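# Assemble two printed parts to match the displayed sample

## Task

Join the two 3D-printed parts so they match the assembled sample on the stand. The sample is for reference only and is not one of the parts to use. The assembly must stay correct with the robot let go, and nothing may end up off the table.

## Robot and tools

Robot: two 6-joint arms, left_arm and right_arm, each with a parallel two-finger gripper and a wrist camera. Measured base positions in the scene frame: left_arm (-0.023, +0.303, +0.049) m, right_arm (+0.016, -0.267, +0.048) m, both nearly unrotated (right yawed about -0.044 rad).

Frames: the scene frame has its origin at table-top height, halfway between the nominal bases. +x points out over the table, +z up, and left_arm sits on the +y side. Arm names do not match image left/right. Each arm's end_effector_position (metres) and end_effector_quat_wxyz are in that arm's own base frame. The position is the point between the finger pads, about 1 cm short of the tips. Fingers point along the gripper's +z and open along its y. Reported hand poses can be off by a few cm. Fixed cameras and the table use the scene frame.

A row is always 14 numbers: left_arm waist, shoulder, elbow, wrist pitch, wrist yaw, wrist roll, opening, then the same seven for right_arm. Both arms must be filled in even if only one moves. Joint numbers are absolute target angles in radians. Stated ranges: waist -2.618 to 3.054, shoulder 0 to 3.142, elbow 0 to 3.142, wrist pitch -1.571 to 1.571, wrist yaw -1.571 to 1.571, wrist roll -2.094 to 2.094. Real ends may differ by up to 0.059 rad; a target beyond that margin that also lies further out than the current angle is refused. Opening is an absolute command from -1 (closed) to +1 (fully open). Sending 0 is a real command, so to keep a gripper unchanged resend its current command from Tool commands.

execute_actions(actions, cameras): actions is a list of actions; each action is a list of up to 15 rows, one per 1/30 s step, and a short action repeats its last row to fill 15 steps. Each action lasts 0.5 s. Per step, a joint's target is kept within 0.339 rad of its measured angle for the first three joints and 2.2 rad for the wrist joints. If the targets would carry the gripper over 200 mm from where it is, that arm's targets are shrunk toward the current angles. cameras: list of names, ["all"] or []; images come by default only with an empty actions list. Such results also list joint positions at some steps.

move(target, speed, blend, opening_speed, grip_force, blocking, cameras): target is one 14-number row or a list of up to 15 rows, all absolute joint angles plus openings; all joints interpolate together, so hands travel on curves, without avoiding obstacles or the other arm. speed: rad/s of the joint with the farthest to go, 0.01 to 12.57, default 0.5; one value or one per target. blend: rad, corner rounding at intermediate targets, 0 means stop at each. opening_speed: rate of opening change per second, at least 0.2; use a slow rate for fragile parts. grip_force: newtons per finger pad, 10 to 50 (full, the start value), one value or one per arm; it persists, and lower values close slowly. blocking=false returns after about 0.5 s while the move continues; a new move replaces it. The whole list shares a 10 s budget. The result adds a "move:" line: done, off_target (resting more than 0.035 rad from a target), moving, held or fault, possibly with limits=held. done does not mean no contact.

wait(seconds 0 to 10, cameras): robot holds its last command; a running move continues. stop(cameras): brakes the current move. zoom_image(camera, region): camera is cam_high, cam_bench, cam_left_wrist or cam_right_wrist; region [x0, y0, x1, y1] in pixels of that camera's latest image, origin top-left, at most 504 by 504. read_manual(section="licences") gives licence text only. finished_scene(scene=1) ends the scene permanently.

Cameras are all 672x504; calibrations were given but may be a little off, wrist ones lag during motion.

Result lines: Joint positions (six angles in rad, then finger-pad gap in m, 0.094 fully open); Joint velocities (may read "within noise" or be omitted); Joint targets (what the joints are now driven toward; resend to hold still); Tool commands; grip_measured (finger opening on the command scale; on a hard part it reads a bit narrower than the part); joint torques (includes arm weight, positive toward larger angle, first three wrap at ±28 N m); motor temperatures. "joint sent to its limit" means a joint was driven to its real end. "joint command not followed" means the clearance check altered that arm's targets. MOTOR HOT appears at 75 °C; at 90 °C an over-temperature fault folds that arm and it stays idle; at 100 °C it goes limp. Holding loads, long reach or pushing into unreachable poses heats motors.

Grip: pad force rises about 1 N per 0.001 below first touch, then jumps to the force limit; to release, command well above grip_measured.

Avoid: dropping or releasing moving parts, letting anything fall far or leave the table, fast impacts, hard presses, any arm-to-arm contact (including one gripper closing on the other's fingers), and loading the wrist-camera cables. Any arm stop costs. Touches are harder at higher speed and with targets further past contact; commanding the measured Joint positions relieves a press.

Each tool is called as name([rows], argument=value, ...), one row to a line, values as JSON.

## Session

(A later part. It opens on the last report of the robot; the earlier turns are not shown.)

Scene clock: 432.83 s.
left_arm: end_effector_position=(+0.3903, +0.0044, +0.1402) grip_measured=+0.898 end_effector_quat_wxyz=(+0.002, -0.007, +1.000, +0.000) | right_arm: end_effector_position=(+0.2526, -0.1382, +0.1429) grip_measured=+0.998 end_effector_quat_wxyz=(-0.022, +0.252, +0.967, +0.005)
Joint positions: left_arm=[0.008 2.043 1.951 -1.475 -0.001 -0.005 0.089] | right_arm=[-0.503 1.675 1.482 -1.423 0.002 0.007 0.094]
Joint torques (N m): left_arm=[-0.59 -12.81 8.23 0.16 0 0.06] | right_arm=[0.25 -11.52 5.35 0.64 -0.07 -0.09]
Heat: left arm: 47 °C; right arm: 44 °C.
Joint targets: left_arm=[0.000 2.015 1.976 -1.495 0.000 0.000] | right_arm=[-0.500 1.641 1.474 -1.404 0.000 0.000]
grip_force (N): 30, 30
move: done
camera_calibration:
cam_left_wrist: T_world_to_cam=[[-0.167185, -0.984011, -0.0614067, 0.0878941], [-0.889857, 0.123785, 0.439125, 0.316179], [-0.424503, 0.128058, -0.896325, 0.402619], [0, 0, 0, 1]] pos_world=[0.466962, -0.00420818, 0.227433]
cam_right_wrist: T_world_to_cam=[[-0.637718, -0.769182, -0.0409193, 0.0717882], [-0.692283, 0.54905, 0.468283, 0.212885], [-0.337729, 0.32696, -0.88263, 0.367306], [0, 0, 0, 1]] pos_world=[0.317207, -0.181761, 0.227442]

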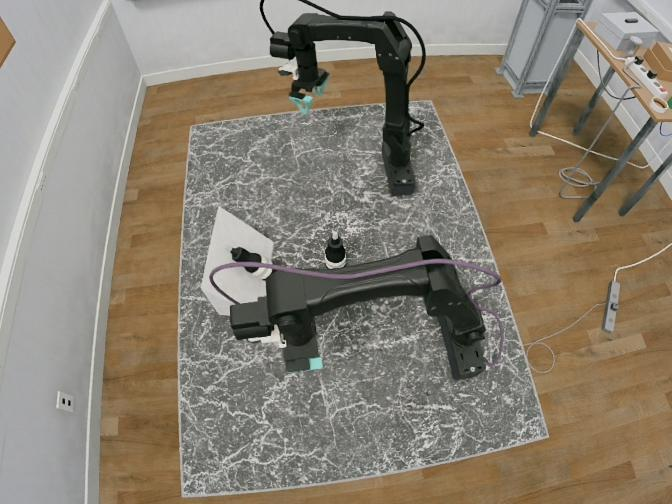

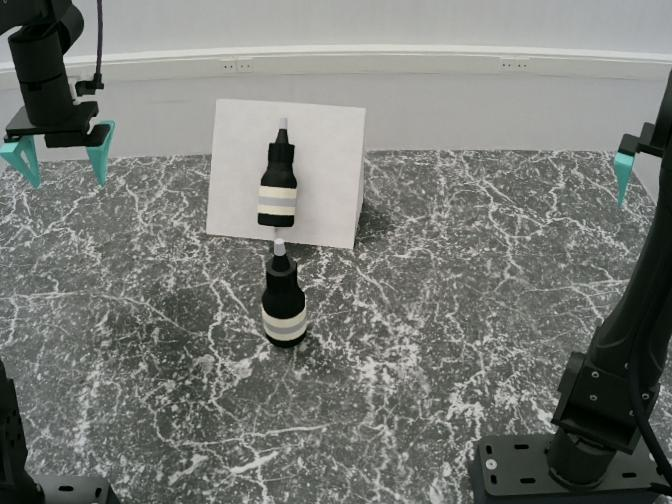

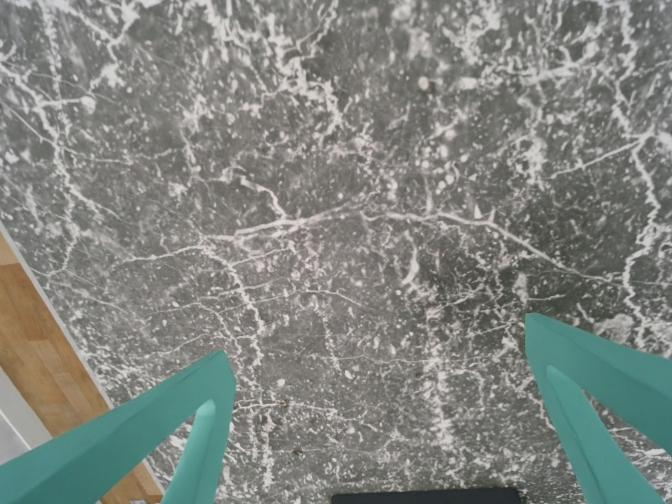

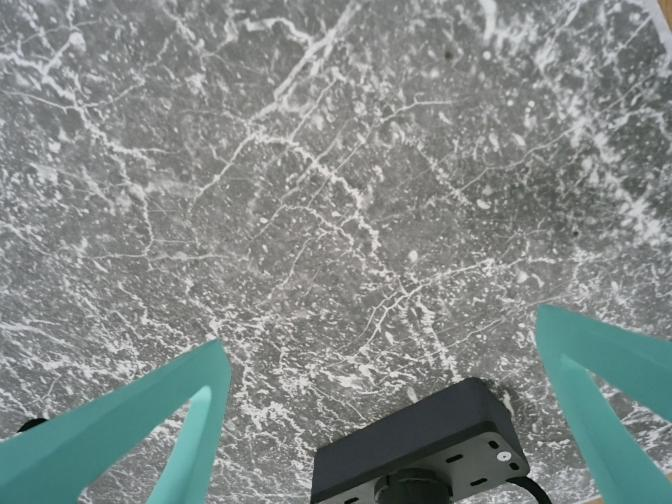

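zoom_image(camera="cam_bench", region=[245, 110, 310, 235])

zoom_image(camera="cam_bench", region=[250, 230, 315, 355])

Scaled by 4.032 from the camera's 672x504 image, which has a finer 960x720 frame.

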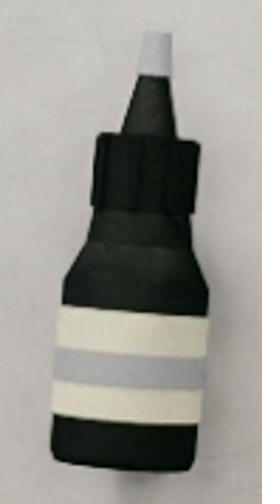

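Scaled by 4.032 from the camera's 672x504 image, which has a finer 960x720 frame.

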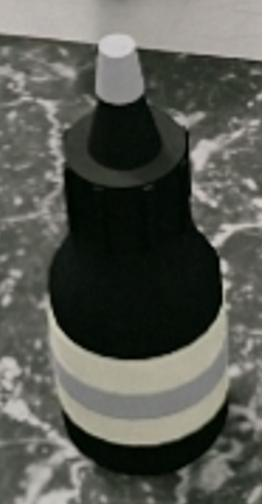

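finished_scene()

The scene is finished: the task was done.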